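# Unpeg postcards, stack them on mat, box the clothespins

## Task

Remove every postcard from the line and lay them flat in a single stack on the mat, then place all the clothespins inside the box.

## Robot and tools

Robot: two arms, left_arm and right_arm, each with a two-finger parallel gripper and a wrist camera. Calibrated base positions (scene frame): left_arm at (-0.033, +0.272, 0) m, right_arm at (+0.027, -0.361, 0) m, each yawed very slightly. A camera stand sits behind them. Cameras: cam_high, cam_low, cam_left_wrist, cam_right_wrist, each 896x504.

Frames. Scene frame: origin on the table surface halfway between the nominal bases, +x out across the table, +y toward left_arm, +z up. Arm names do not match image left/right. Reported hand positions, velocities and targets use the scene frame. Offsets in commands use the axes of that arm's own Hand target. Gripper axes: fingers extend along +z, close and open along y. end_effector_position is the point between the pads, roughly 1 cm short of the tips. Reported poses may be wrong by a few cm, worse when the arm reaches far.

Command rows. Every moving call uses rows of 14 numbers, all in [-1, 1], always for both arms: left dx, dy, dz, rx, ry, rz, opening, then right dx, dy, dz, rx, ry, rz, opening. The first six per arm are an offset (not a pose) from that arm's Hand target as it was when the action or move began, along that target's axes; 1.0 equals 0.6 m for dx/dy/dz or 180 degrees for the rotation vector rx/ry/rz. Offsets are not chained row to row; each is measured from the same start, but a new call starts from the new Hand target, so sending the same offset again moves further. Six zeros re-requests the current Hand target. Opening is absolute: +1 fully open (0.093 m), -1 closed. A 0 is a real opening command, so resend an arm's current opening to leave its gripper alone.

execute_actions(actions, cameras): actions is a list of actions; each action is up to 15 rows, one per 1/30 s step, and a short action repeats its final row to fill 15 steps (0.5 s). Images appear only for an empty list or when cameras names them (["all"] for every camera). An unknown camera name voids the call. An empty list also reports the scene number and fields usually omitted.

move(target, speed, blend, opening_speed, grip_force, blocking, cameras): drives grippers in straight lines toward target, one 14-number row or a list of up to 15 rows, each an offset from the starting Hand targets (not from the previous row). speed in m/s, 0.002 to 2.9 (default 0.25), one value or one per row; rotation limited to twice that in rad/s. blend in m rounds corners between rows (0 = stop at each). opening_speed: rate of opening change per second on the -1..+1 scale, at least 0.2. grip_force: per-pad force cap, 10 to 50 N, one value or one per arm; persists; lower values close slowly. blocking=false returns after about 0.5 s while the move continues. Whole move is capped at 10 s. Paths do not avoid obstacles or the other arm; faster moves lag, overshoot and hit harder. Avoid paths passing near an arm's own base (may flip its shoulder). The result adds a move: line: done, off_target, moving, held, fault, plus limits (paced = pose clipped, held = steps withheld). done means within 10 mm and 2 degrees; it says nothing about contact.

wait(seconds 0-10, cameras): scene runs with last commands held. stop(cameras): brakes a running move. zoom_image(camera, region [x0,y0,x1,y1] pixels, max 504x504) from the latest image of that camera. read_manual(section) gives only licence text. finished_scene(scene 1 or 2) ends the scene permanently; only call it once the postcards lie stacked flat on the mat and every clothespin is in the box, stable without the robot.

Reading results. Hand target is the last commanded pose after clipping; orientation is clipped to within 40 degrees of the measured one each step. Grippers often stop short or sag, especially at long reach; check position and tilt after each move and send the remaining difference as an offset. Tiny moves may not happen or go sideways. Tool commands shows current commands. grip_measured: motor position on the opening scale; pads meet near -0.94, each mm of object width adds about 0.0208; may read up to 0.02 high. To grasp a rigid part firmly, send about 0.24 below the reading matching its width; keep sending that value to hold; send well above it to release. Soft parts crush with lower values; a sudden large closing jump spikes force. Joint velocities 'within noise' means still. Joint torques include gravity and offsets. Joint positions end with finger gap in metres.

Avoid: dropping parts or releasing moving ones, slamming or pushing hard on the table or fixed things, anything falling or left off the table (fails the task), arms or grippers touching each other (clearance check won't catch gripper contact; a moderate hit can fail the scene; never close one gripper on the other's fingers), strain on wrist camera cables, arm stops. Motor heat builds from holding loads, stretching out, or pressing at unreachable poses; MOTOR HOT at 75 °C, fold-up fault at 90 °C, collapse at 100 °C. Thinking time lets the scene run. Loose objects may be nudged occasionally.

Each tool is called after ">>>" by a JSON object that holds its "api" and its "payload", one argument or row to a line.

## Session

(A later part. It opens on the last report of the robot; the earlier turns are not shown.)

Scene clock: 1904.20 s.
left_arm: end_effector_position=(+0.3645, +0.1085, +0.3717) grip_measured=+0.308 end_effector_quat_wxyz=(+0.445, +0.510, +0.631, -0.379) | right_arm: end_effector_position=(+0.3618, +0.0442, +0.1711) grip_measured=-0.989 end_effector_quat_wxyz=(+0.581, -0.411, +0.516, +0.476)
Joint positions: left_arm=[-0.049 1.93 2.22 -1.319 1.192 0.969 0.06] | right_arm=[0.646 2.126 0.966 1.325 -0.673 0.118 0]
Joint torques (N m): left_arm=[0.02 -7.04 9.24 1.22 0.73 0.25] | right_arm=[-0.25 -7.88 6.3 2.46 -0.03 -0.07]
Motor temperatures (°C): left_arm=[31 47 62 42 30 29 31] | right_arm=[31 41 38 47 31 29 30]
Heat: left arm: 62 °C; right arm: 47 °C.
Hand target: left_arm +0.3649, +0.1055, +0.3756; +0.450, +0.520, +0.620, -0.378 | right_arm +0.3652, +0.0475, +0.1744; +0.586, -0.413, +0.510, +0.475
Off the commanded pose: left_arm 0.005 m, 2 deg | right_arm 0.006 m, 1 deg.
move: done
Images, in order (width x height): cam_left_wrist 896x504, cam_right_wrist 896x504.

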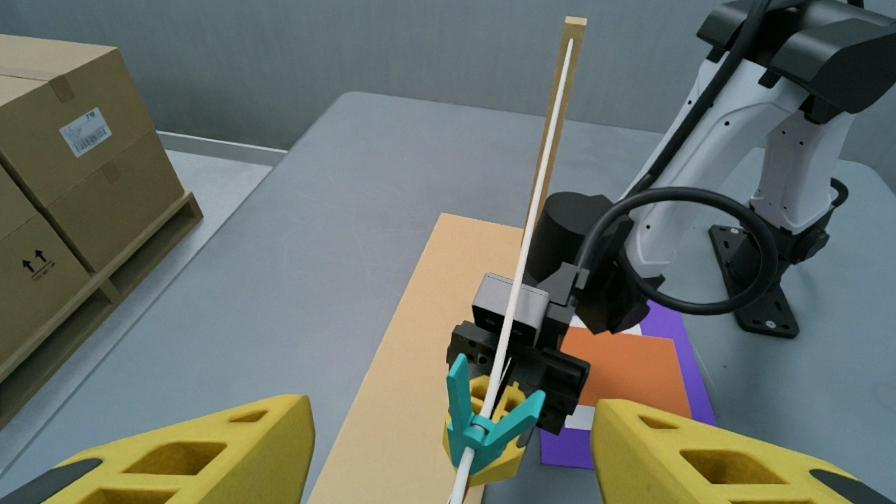

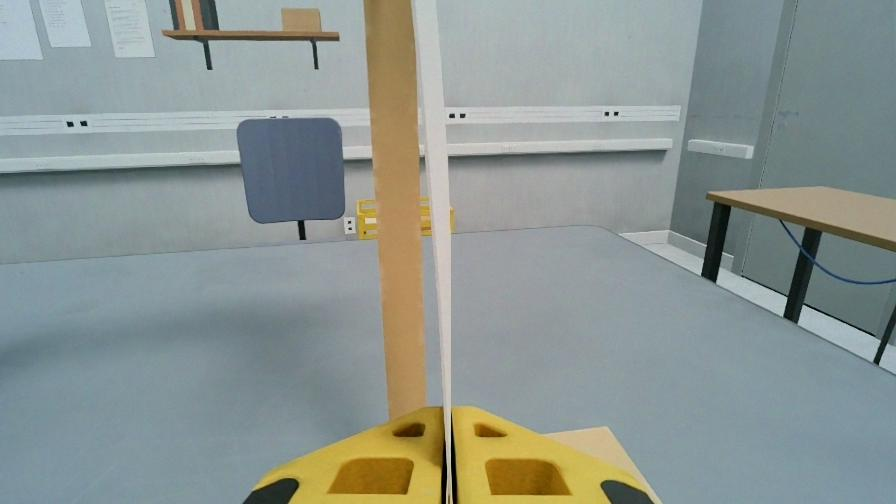

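>>> {"api": "move", "payload": {
  "target": [0.0077,-0.0233,0.081,0.0317,0,0.0103,0.31,0,0,0,0,0,0,-1],
  "speed": 0.08,
  "cameras": ["cam_left_wrist","cam_right_wrist"]
}}

Scene clock: 1933.17 s.
left_arm: end_effector_position=(+0.3562, +0.0603, +0.3604) grip_measured=+0.308 end_effector_quat_wxyz=(+0.431, +0.552, +0.593, -0.398) | right_arm: end_effector_position=(+0.3618, +0.0442, +0.1711) grip_measured=-0.989 end_effector_quat_wxyz=(+0.581, -0.411, +0.516, +0.476)
Joint positions: left_arm=[-0.169 1.948 2.187 -1.239 1.192 0.969 0.06] | right_arm=[0.646 2.126 0.966 1.325 -0.673 0.118 0]
Joint torques (N m): left_arm=[0.29 -7.71 6.23 1.4 0.64 -0.05] | right_arm=[-0.24 -7.88 6.3 2.46 -0.04 -0.07]
Motor temperatures (°C): left_arm=[31 47 62 41 30 29 30] | right_arm=[31 41 38 46 31 29 30]
Heat: left arm: 62 °C; right arm: 46 °C.
Hand target: left_arm +0.3589, +0.0589, +0.3562; +0.430, +0.552, +0.592, -0.401 | right_arm +0.3652, +0.0475, +0.1744; +0.586, -0.413, +0.510, +0.475
Off the commanded pose: left_arm 0.005 m, 0 deg | right_arm 0.006 m, 1 deg.
move: done
Images, in order (width x height): cam_left_wrist 896x504, cam_right_wrist 896x504.

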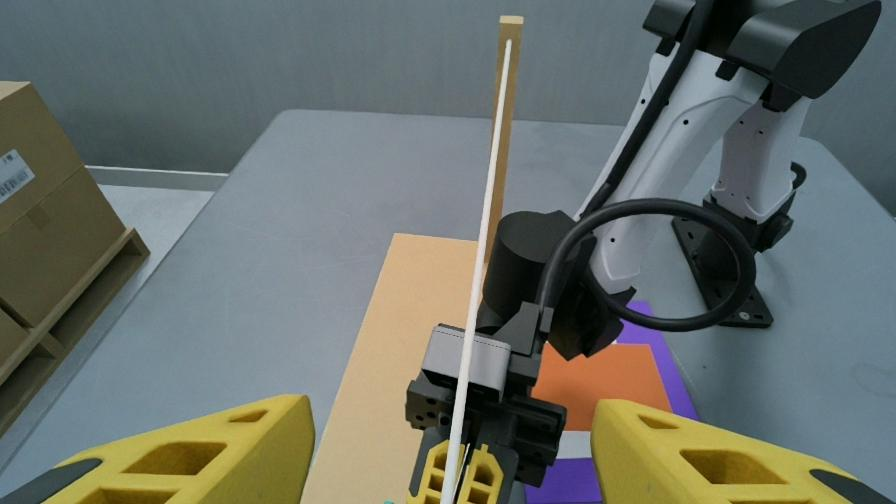

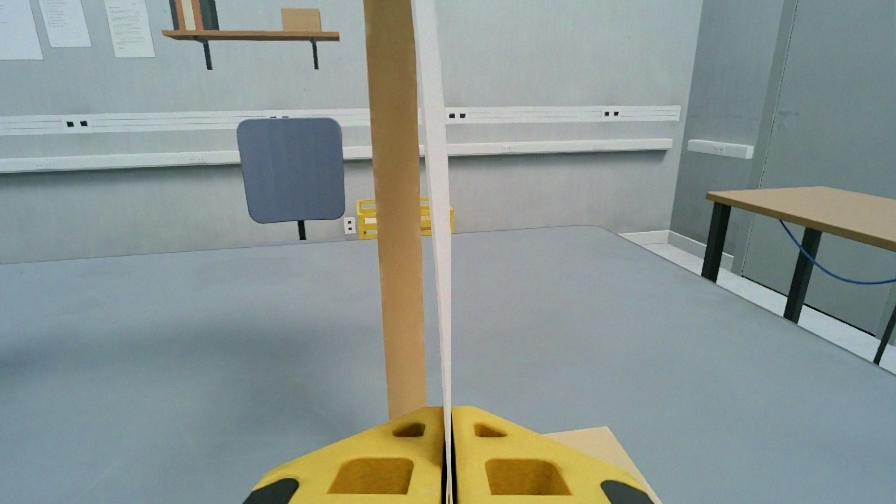

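>>> {"api": "move", "payload": {
  "target": [0.0695,0.003,0.032,0,0,0,0.31,0,0,0,0,0,0,-1],
  "speed": 0.06,
  "cameras": ["all"]
}}

Scene clock: 1954.90 s.
left_arm: end_effector_position=(+0.3628, +0.0539, +0.3100) grip_measured=+0.308 end_effector_quat_wxyz=(+0.428, +0.551, +0.591, -0.405) | right_arm: end_effector_position=(+0.3618, +0.0442, +0.1711) grip_measured=-0.989 end_effector_quat_wxyz=(+0.581, -0.411, +0.516, +0.476)
Joint positions: left_arm=[-0.181 1.899 1.9 -0.993 1.196 0.952 0.06] | right_arm=[0.646 2.126 0.966 1.325 -0.673 0.118 0]
Joint torques (N m): left_arm=[0.01 -9.73 6.27 1.47 0.56 -0.12] | right_arm=[-0.25 -7.88 6.31 2.46 -0.04 -0.07]
Motor temperatures (°C): left_arm=[31 49 59 42 30 29 30] | right_arm=[31 42 38 46 31 29 30]
Heat: left arm: 59 °C; right arm: 46 °C.
Hand target: left_arm +0.3610, +0.0537, +0.3107; +0.430, +0.552, +0.591, -0.401 | right_arm +0.3652, +0.0475, +0.1744; +0.586, -0.413, +0.510, +0.475
Off the commanded pose: left_arm 0.002 m, 1 deg | right_arm 0.006 m, 1 deg.
move: done

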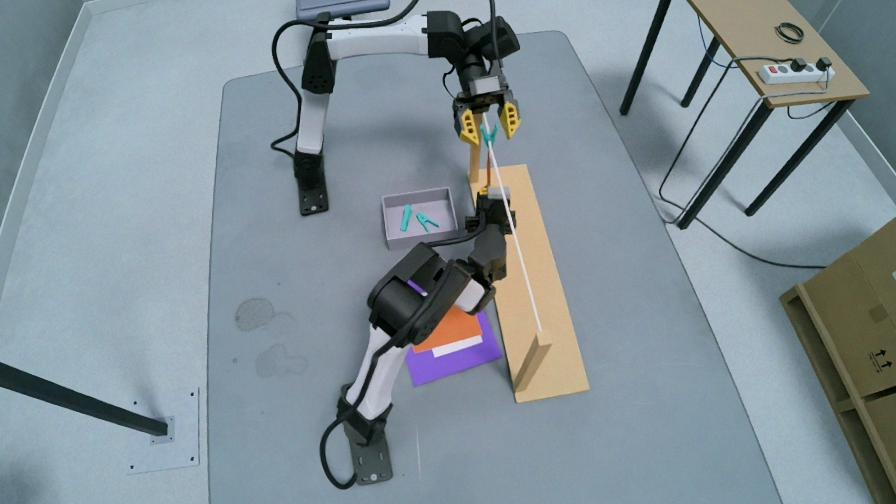

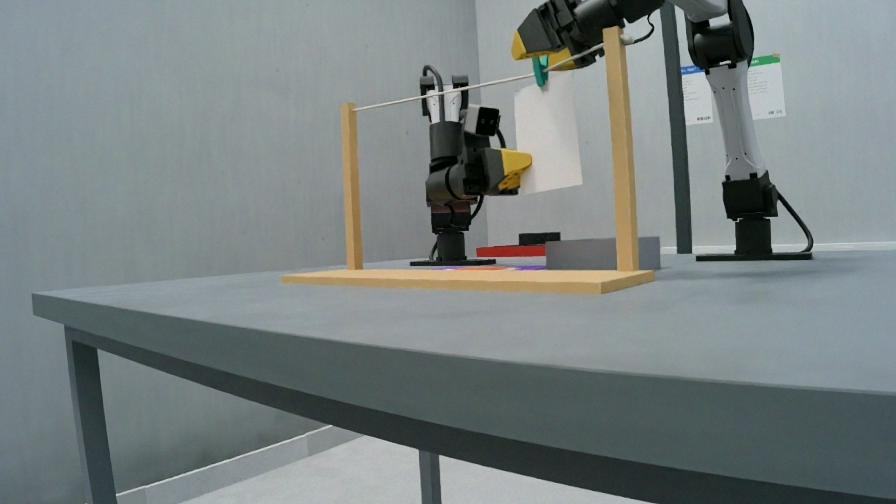

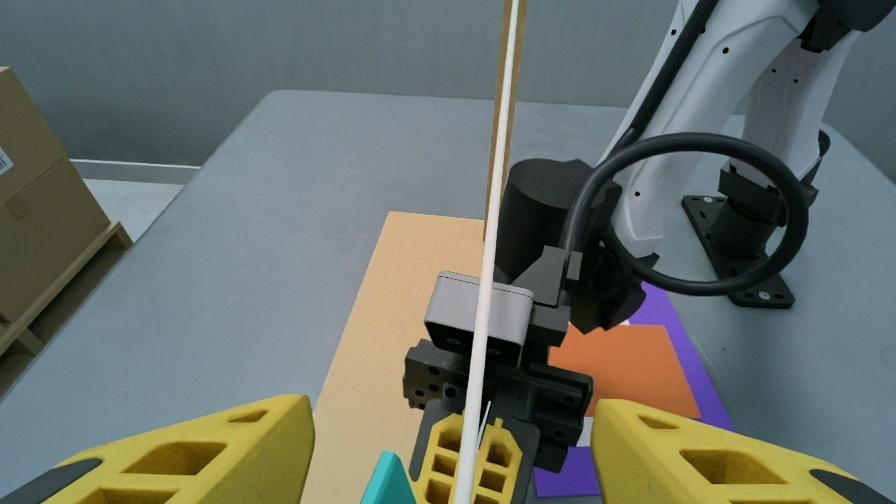

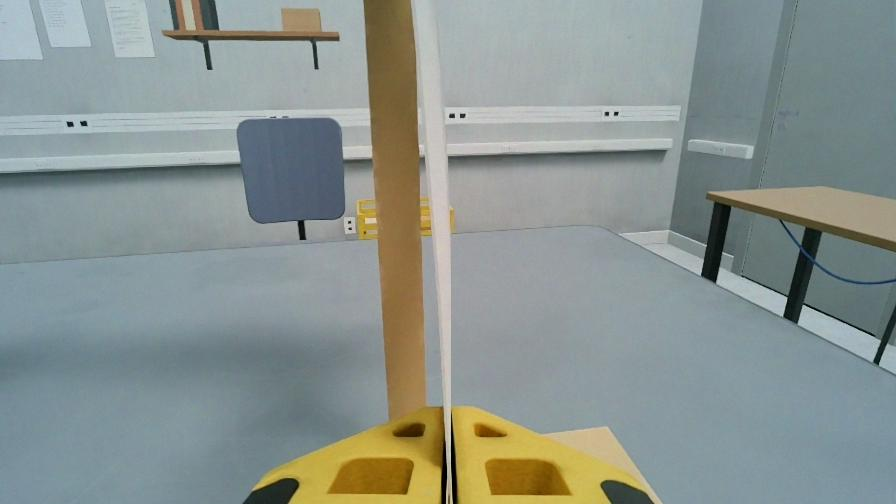

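>>> {"api": "move", "payload": {
  "target": [0,0,0,0,0,0,-1,0,0,0,0,0,0,-1],
  "opening_speed": 0.5,
  "cameras": ["cam_left_wrist","cam_right_wrist","cam_low"]
}}

Scene clock: 1963.40 s.
left_arm: end_effector_position=(+0.3632, +0.0538, +0.3103) grip_measured=-0.699 end_effector_quat_wxyz=(+0.429, +0.551, +0.590, -0.405) | right_arm: end_effector_position=(+0.3618, +0.0442, +0.1709) grip_measured=-0.989 end_effector_quat_wxyz=(+0.581, -0.411, +0.517, +0.476)
Joint positions: left_arm=[-0.181 1.899 1.9 -0.99 1.197 0.95 0.012] | right_arm=[0.646 2.126 0.966 1.324 -0.673 0.118 0]
Joint torques (N m): left_arm=[-0.06 -9.78 5.89 1.44 0.6 -0.15] | right_arm=[-0.25 -7.88 6.3 2.47 -0.04 -0.07]
Motor temperatures (°C): left_arm=[31 49 58 43 30 29 31] | right_arm=[31 42 38 46 31 29 30]
Heat: left arm: 58 °C; right arm: 46 °C.
Hand target: left_arm +0.3610, +0.0537, +0.3107; +0.430, +0.552, +0.591, -0.401 | right_arm +0.3652, +0.0475, +0.1744; +0.586, -0.413, +0.510, +0.475
Off the commanded pose: left_arm 0.002 m, 0 deg | right_arm 0.006 m, 1 deg.
move: done
Images, in order (width x height): cam_low 896x504, cam_left_wrist 896x504, cam_right_wrist 896x504.

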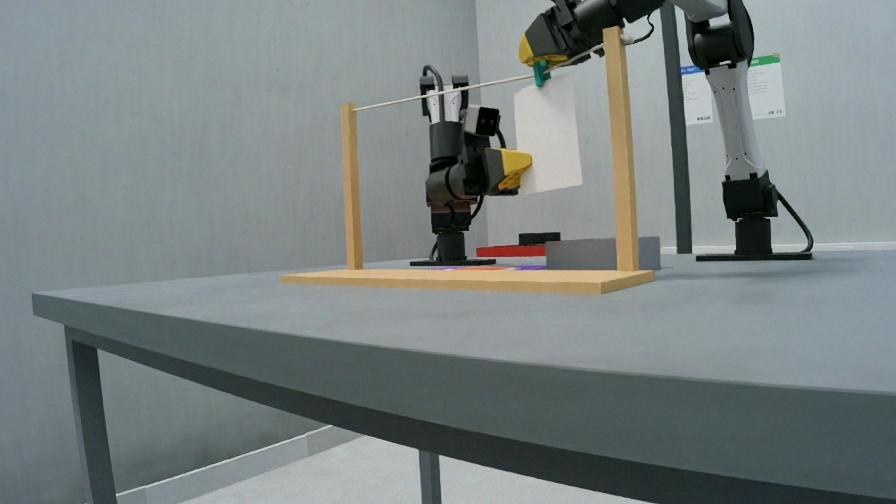

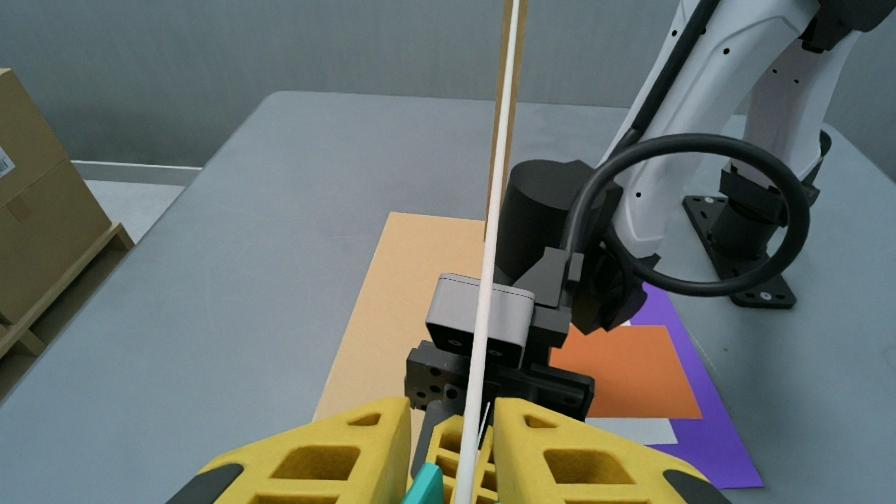

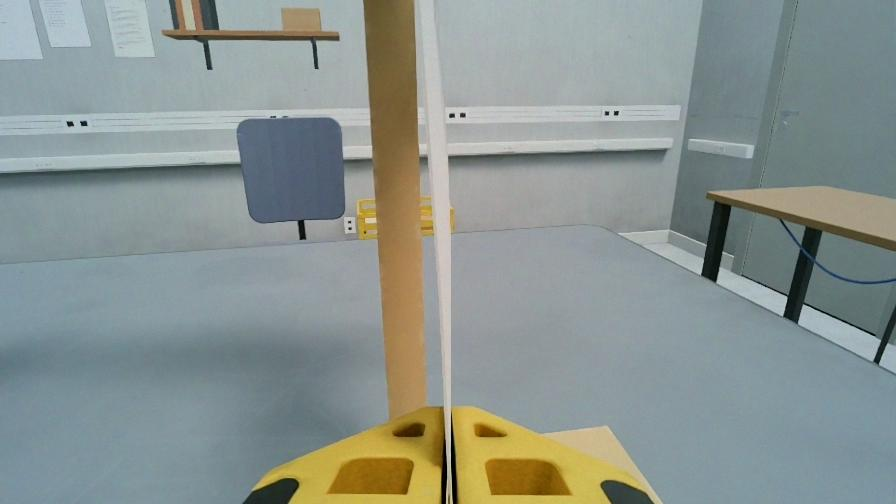

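>>> {"api": "move", "payload": {
  "target": [-0.0713,0,-0.0232,0,0,0,-1,0,0,0,0,0,0,-1],
  "speed": 0.05,
  "cameras": ["all"]
}}

Scene clock: 1973.77 s.
left_arm: end_effector_position=(+0.3589, +0.0546, +0.3535) grip_measured=-0.709 end_effector_quat_wxyz=(+0.428, +0.548, +0.593, -0.405) | right_arm: end_effector_position=(+0.3618, +0.0442, +0.1709) grip_measured=-0.989 end_effector_quat_wxyz=(+0.581, -0.411, +0.517, +0.476)
Joint positions: left_arm=[-0.181 1.943 2.141 -1.178 1.195 0.935 0.011] | right_arm=[0.646 2.126 0.966 1.324 -0.673 0.118 0]
Joint torques (N m): left_arm=[-0.01 -7.58 9.47 1.25 0.53 0] | right_arm=[-0.25 -7.88 6.31 2.47 -0.03 -0.07]
Motor temperatures (°C): left_arm=[31 49 58 43 30 29 31] | right_arm=[31 42 39 46 31 29 30]
Heat: left arm: 58 °C; right arm: 46 °C.
Hand target: left_arm +0.3610, +0.0537, +0.3557; +0.430, +0.552, +0.591, -0.401 | right_arm +0.3652, +0.0475, +0.1744; +0.586, -0.413, +0.510, +0.475
Off the commanded pose: left_arm 0.003 m, 1 deg | right_arm 0.006 m, 1 deg.
move: done

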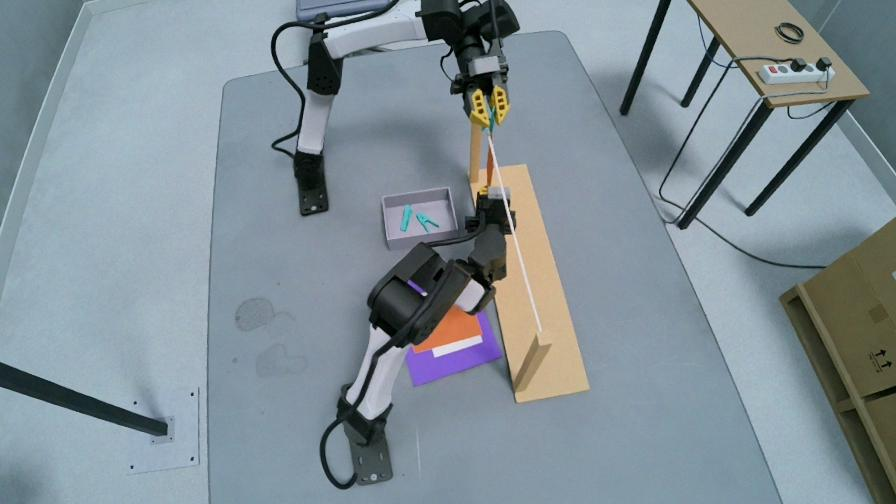

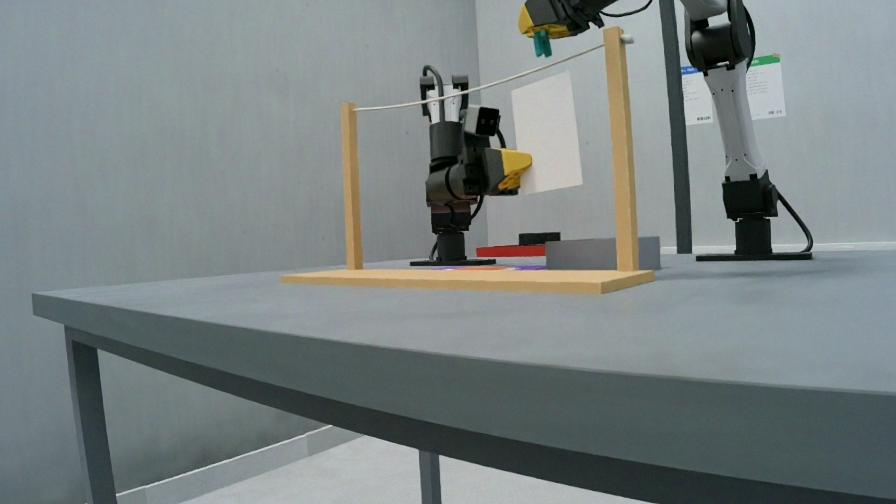

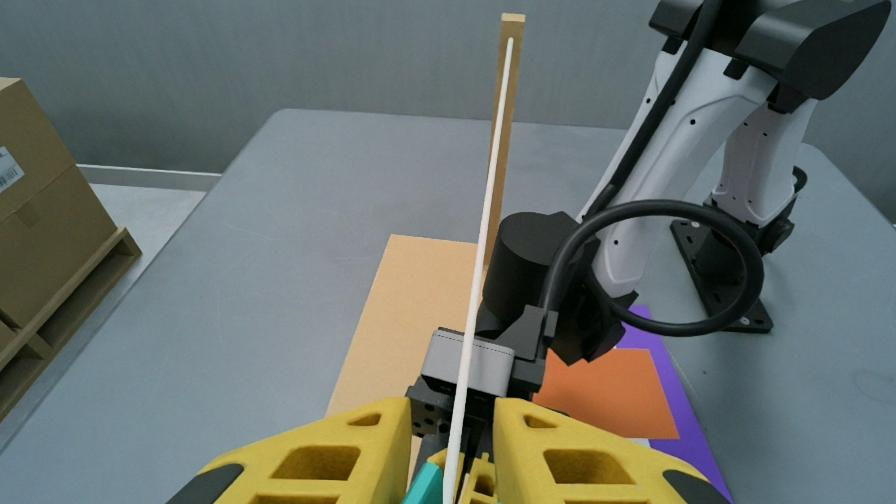

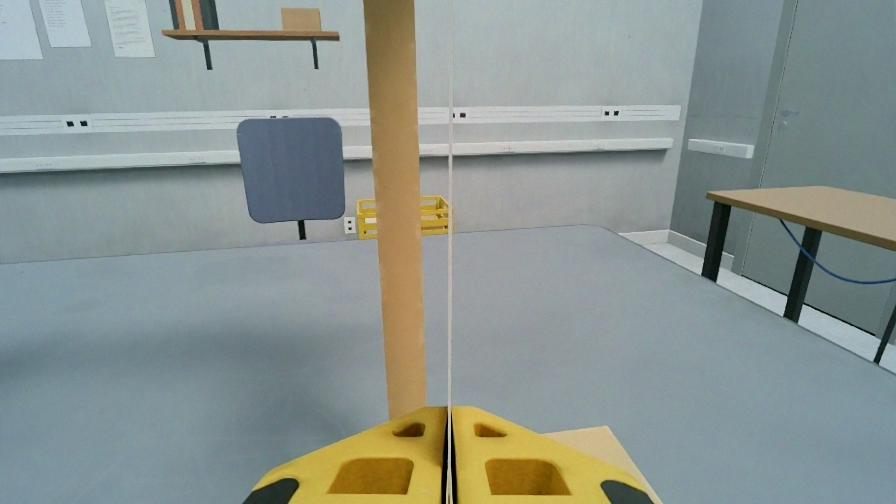

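>>> {"api": "move", "payload": {
  "target": [0,0,0,0,0,0,-1,-0.0145,0.184,-0.0547,0,0,0,-1],
  "speed": 0.08,
  "cameras": ["all"]
}}

Scene clock: 2011.03 s.
left_arm: end_effector_position=(+0.3587, +0.0546, +0.3533) grip_measured=-0.709 end_effector_quat_wxyz=(+0.428, +0.548, +0.594, -0.406) | right_arm: end_effector_position=(+0.2541, +0.0406, +0.1514) grip_measured=-0.989 end_effector_quat_wxyz=(+0.552, -0.420, +0.547, +0.469)
Joint positions: left_arm=[-0.181 1.943 2.141 -1.18 1.195 0.935 0.011] | right_arm=[0.858 1.924 0.607 1.372 -0.465 0.074 0]
Joint torques (N m): left_arm=[-0.17 -7.82 9.48 1.3 0.53 -0.02] | right_arm=[0.08 -8.8 3.11 3.65 -0.06 -0.06]
Motor temperatures (°C): left_arm=[31 48 61 42 29 29 32] | right_arm=[31 43 38 47 31 29 30]
Heat: left arm: 61 °C; right arm: 47 °C.
Hand target: left_arm +0.3610, +0.0537, +0.3557; +0.430, +0.552, +0.591, -0.401 | right_arm +0.2501, +0.0374, +0.1783; +0.586, -0.413, +0.509, +0.475
Off the commanded pose: left_arm 0.003 m, 1 deg | right_arm 0.027 m, 6 deg.
move: off_target (right_arm)

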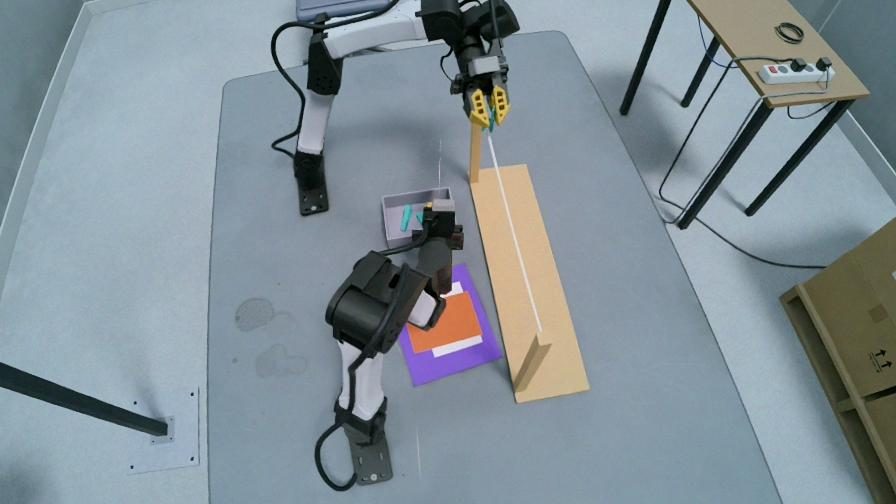

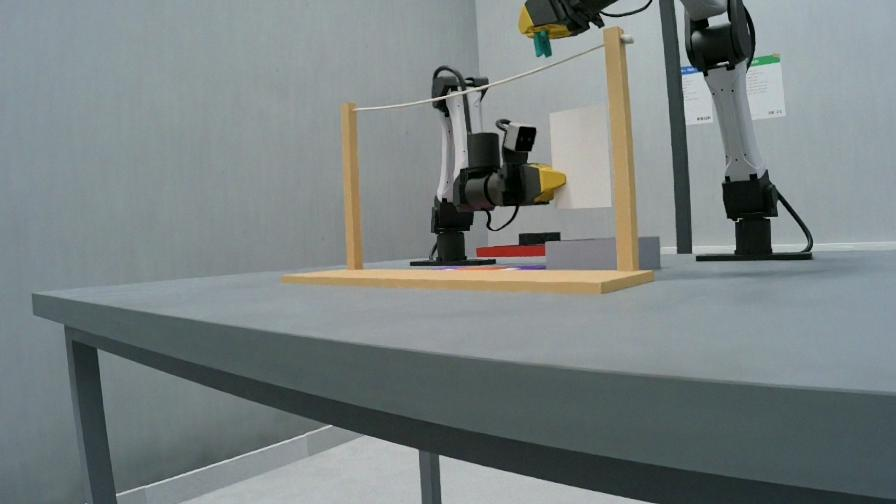

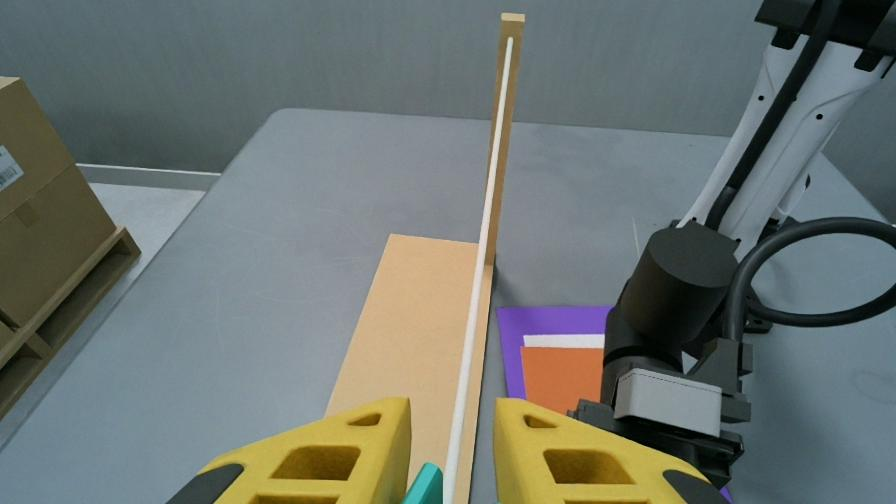

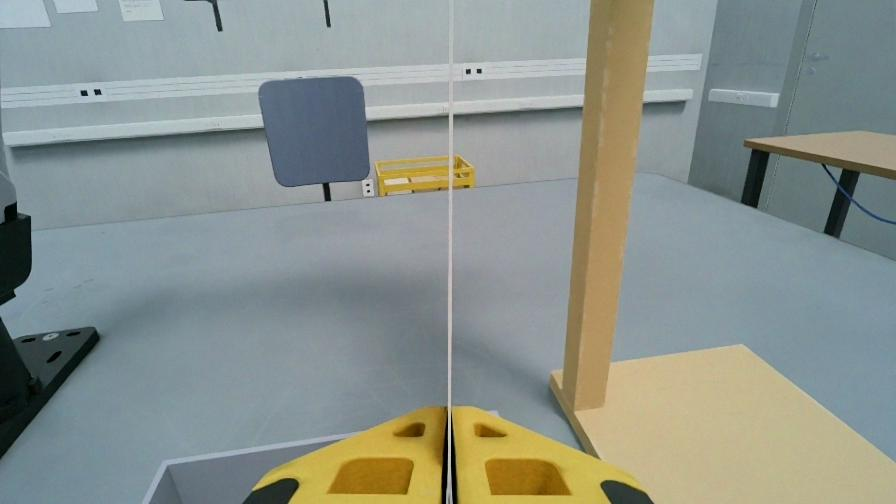

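>>> {"api": "move", "payload": {
  "target": [0,0,0,0,0,0,-1,-0.0923,0.0115,-0.3377,0.0863,0.1735,0.4794,-1],
  "speed": 0.15,
  "cameras": ["all"]
}}

Scene clock: 2027.77 s.
left_arm: end_effector_position=(+0.3587, +0.0546, +0.3533) grip_measured=-0.709 end_effector_quat_wxyz=(+0.428, +0.548, +0.594, -0.406) | right_arm: end_effector_position=(+0.1968, -0.1657, +0.1942) grip_measured=-0.989 end_effector_quat_wxyz=(+0.003, +0.022, +0.834, +0.552)
Joint positions: left_arm=[-0.181 1.943 2.141 -1.18 1.195 0.935 0.011] | right_arm=[0.207 1.003 0.709 -0.712 -1.089 0.643 0]
Joint torques (N m): left_arm=[0.14 -7.47 9.62 1.25 0.65 -0.03] | right_arm=[-0.91 -1.17 8.29 1.54 -0.81 -0.14]
Motor temperatures (°C): left_arm=[31 48 62 42 29 29 32] | right_arm=[31 42 38 48 31 29 30]
Heat: left arm: 62 °C; right arm: 48 °C.
Hand target: left_arm +0.3610, +0.0537, +0.3557; +0.430, +0.552, +0.591, -0.401 | right_arm +0.2003, -0.1650, +0.2050; +0.010, +0.014, +0.829, +0.559
Off the commanded pose: left_arm 0.003 m, 1 deg | right_arm 0.011 m, 2 deg.
move: off_target (right_arm)

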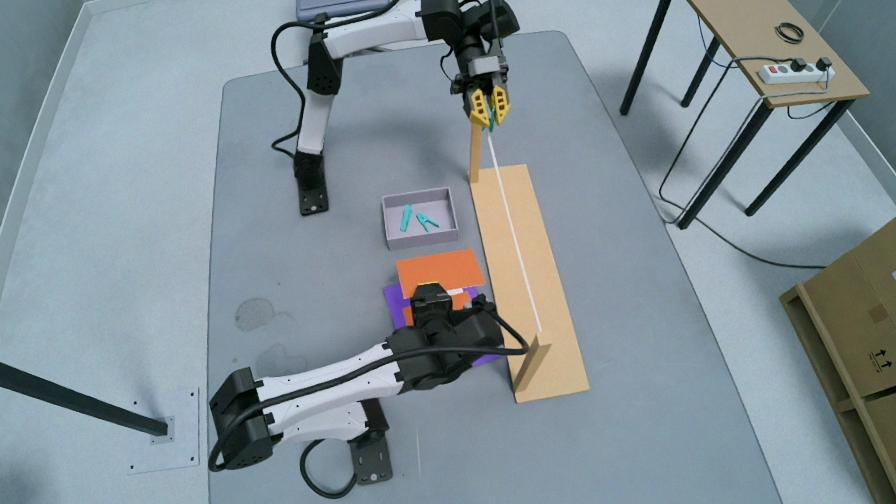

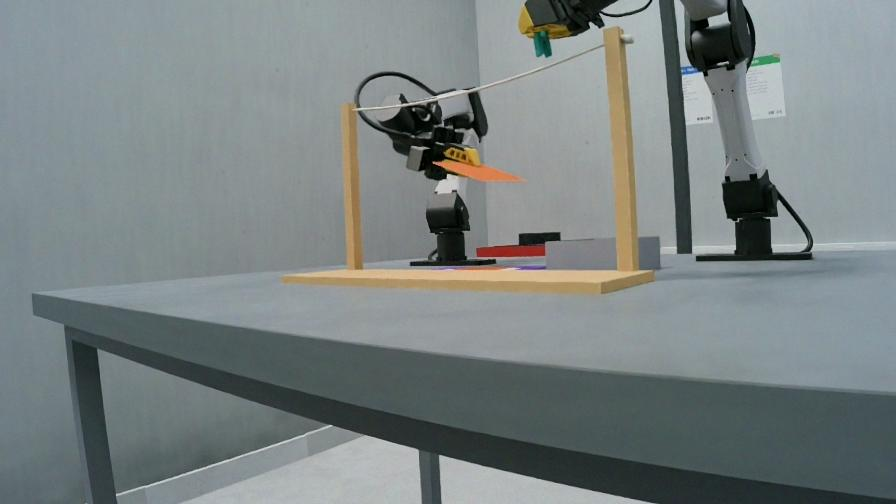

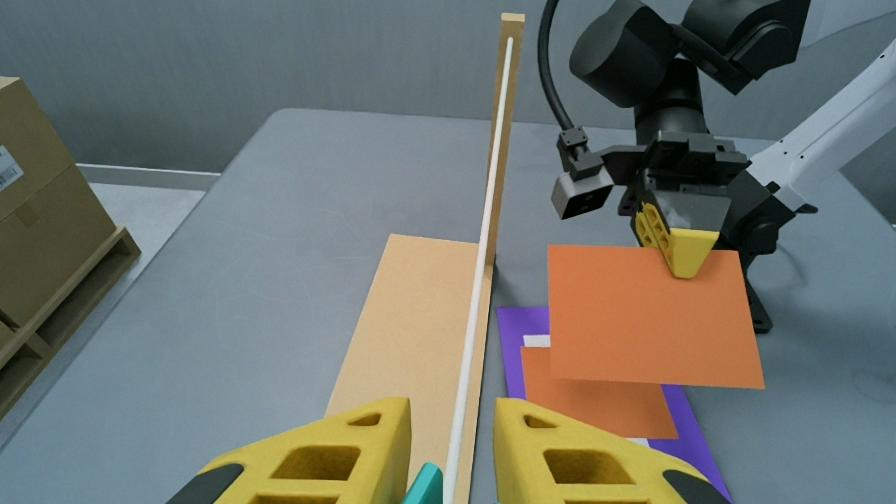

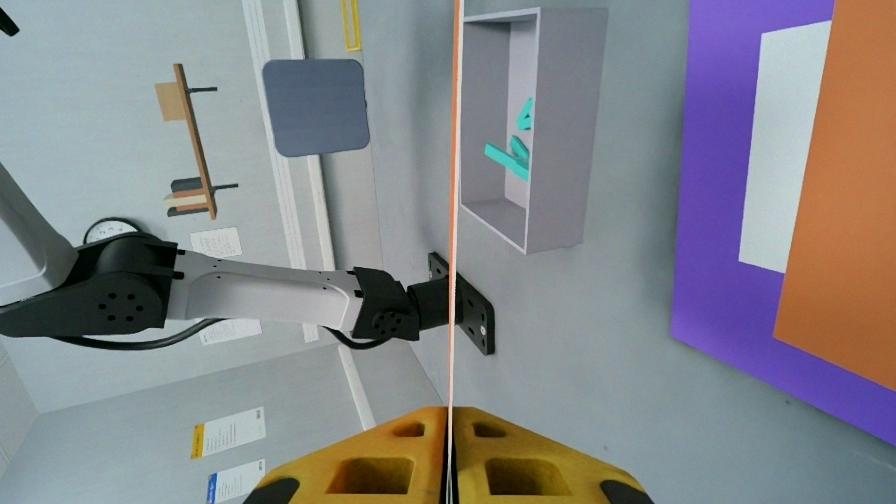

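>>> {"api": "move", "payload": {
  "target": [0,0,0,0,0,0,-1,0.0045,-0.1878,0.0022,0,0,0,-1],
  "speed": 0.1,
  "cameras": ["all"]
}}

Scene clock: 2055.47 s.
left_arm: end_effector_position=(+0.3587, +0.0546, +0.3533) grip_measured=-0.709 end_effector_quat_wxyz=(+0.428, +0.548, +0.594, -0.406) | right_arm: end_effector_position=(+0.1958, -0.2060, +0.0980) grip_measured=-0.989 end_effector_quat_wxyz=(+0.008, +0.015, +0.834, +0.552)
Joint positions: left_arm=[-0.181 1.943 2.141 -1.18 1.195 0.935 0.011] | right_arm=[-0.033 1.261 0.491 -0.719 -1.168 0.093 0]
Joint torques (N m): left_arm=[0.01 -7.62 9.68 1.23 0.6 0.12] | right_arm=[-0.91 -1.83 4.75 0.64 -0.95 -0.22]
Motor temperatures (°C): left_arm=[31 48 62 41 29 29 33] | right_arm=[31 39 39 43 31 29 30]
Heat: left arm: 62 °C; right arm: 43 °C.
Hand target: left_arm +0.3610, +0.0537, +0.3557; +0.430, +0.552, +0.591, -0.401 | right_arm +0.1962, -0.2059, +0.1001; +0.010, +0.014, +0.829, +0.559
Off the commanded pose: left_arm 0.003 m, 1 deg | right_arm 0.002 m, 1 deg.
move: done

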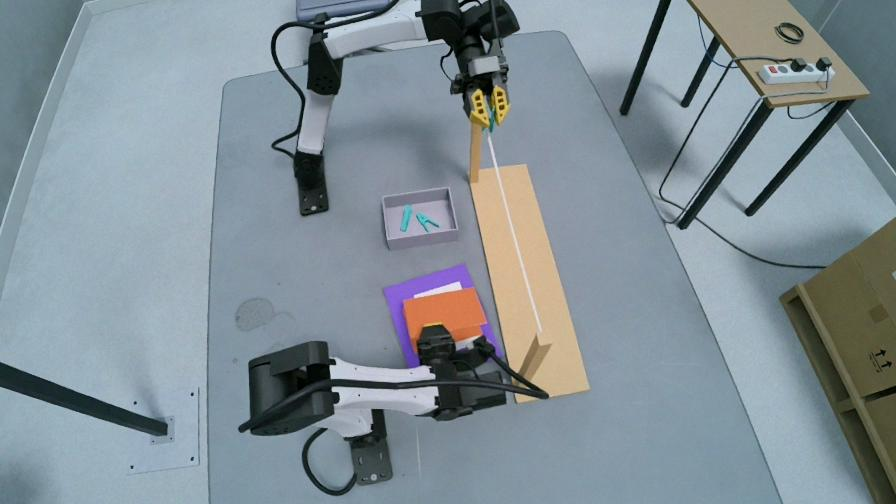

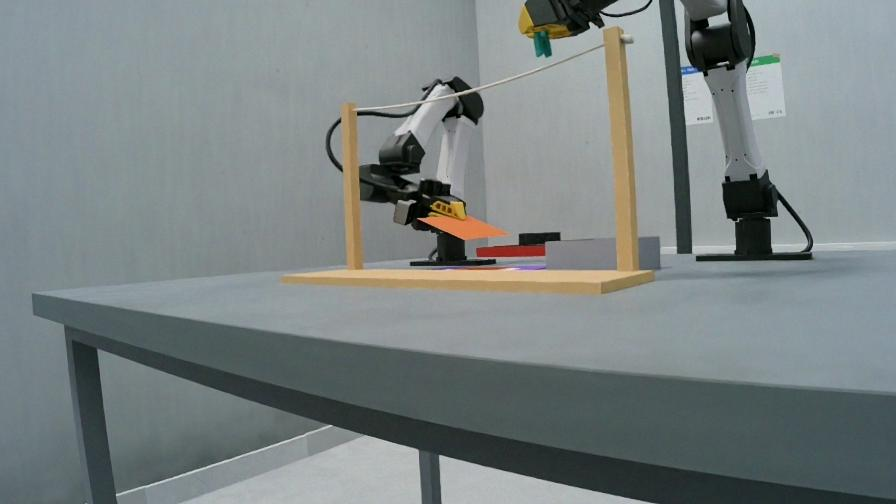

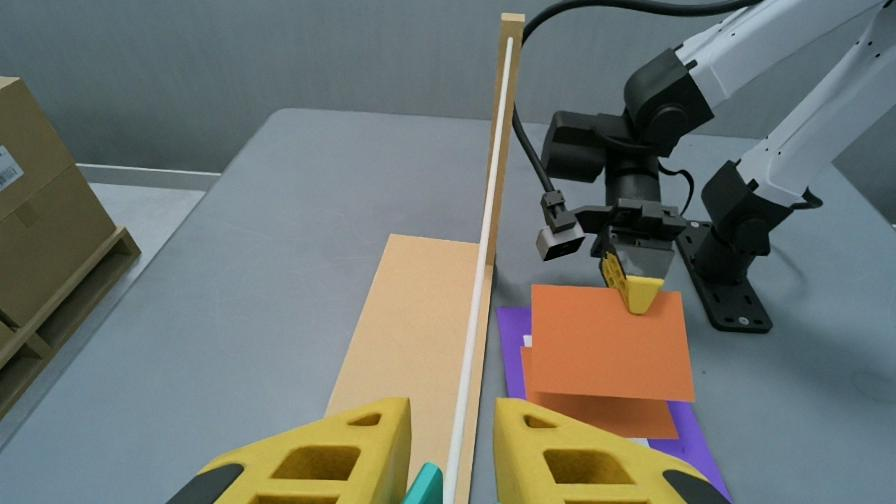

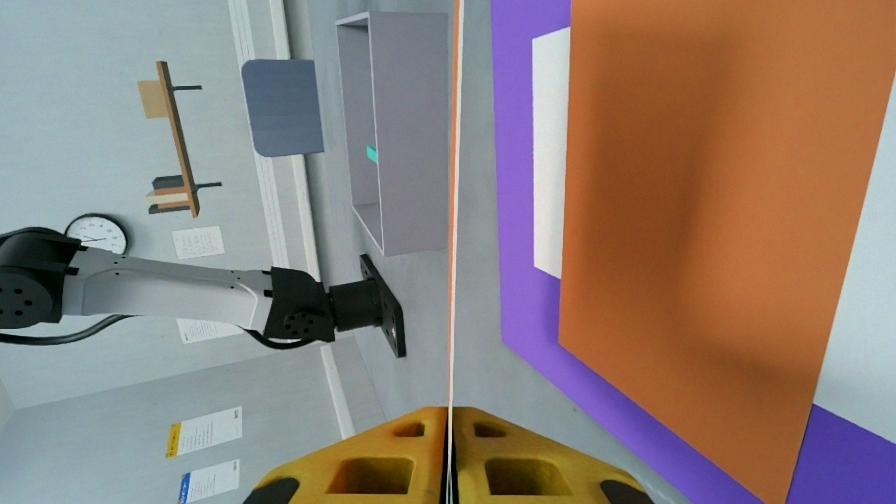

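>>> {"api": "move", "payload": {
  "target": [0,0,0,0,0,0,-1,0,-0.0942,0.0381,0,0,0,-1],
  "speed": 0.06,
  "cameras": ["cam_right_wrist","cam_low","cam_high"]
}}

Scene clock: 2064.80 s.
left_arm: end_effector_position=(+0.3587, +0.0546, +0.3533) grip_measured=-0.709 end_effector_quat_wxyz=(+0.428, +0.548, +0.594, -0.406) | right_arm: end_effector_position=(+0.1965, -0.2062, +0.0391) grip_measured=-0.989 end_effector_quat_wxyz=(+0.005, +0.015, +0.833, +0.553)
Joint positions: left_arm=[-0.181 1.943 2.141 -1.18 1.195 0.935 0.011] | right_arm=[-0.035 1.514 0.367 -0.363 -1.171 0.076 0]
Joint torques (N m): left_arm=[0.14 -7.47 9.72 1.2 0.53 0] | right_arm=[-0.73 -2.67 2.52 0.91 -0.93 -0.08]
Motor temperatures (°C): left_arm=[31 47 63 41 29 29 33] | right_arm=[31 38 39 42 31 29 30]
Heat: left arm: 63 °C; right arm: 42 °C.
Hand target: left_arm +0.3610, +0.0537, +0.3557; +0.430, +0.552, +0.591, -0.401 | right_arm +0.1963, -0.2060, +0.0391; +0.010, +0.014, +0.829, +0.559
Off the commanded pose: left_arm 0.003 m, 1 deg | right_arm 0.000 m, 1 deg.
move: done
Images, in order (width x height): cam_high 896x504, cam_low 896x504, cam_right_wrist 896x504.

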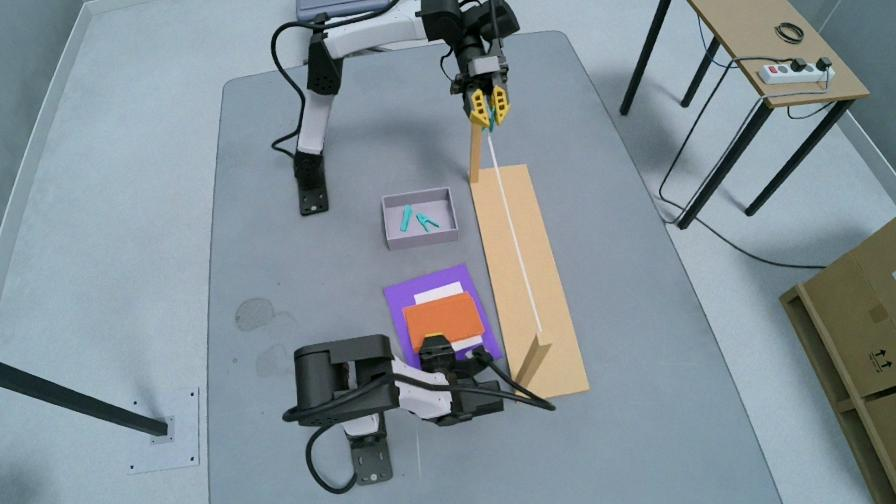

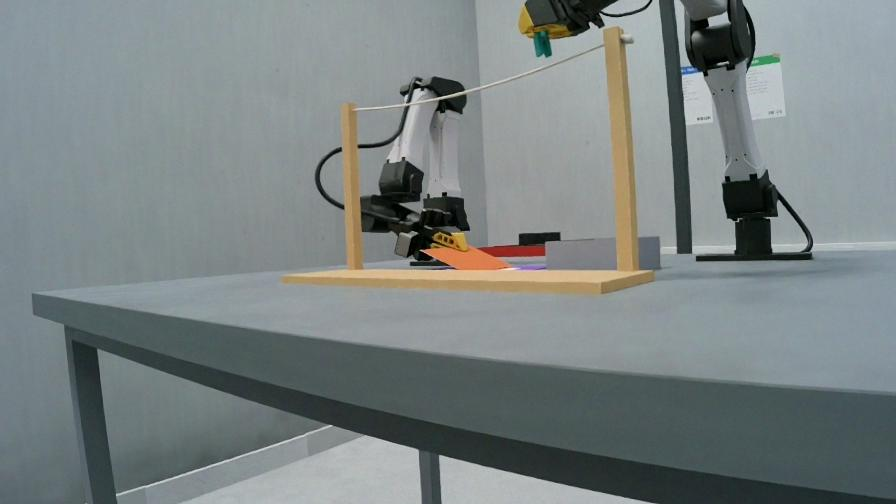

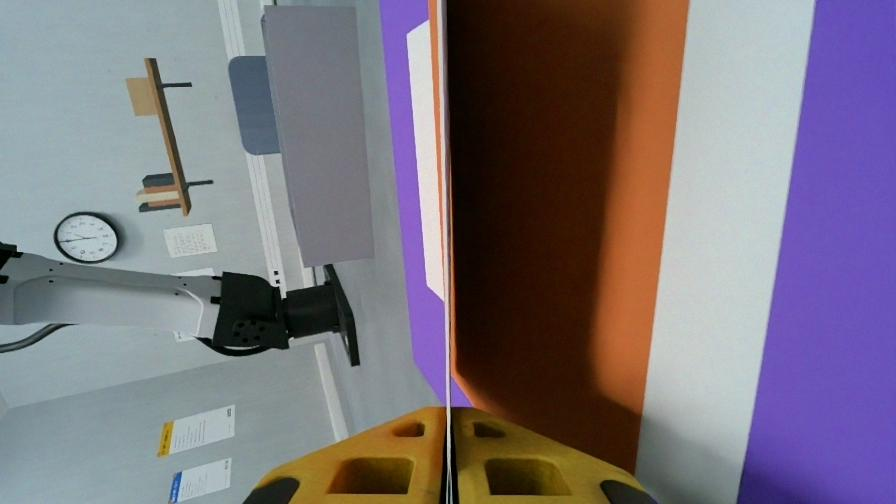

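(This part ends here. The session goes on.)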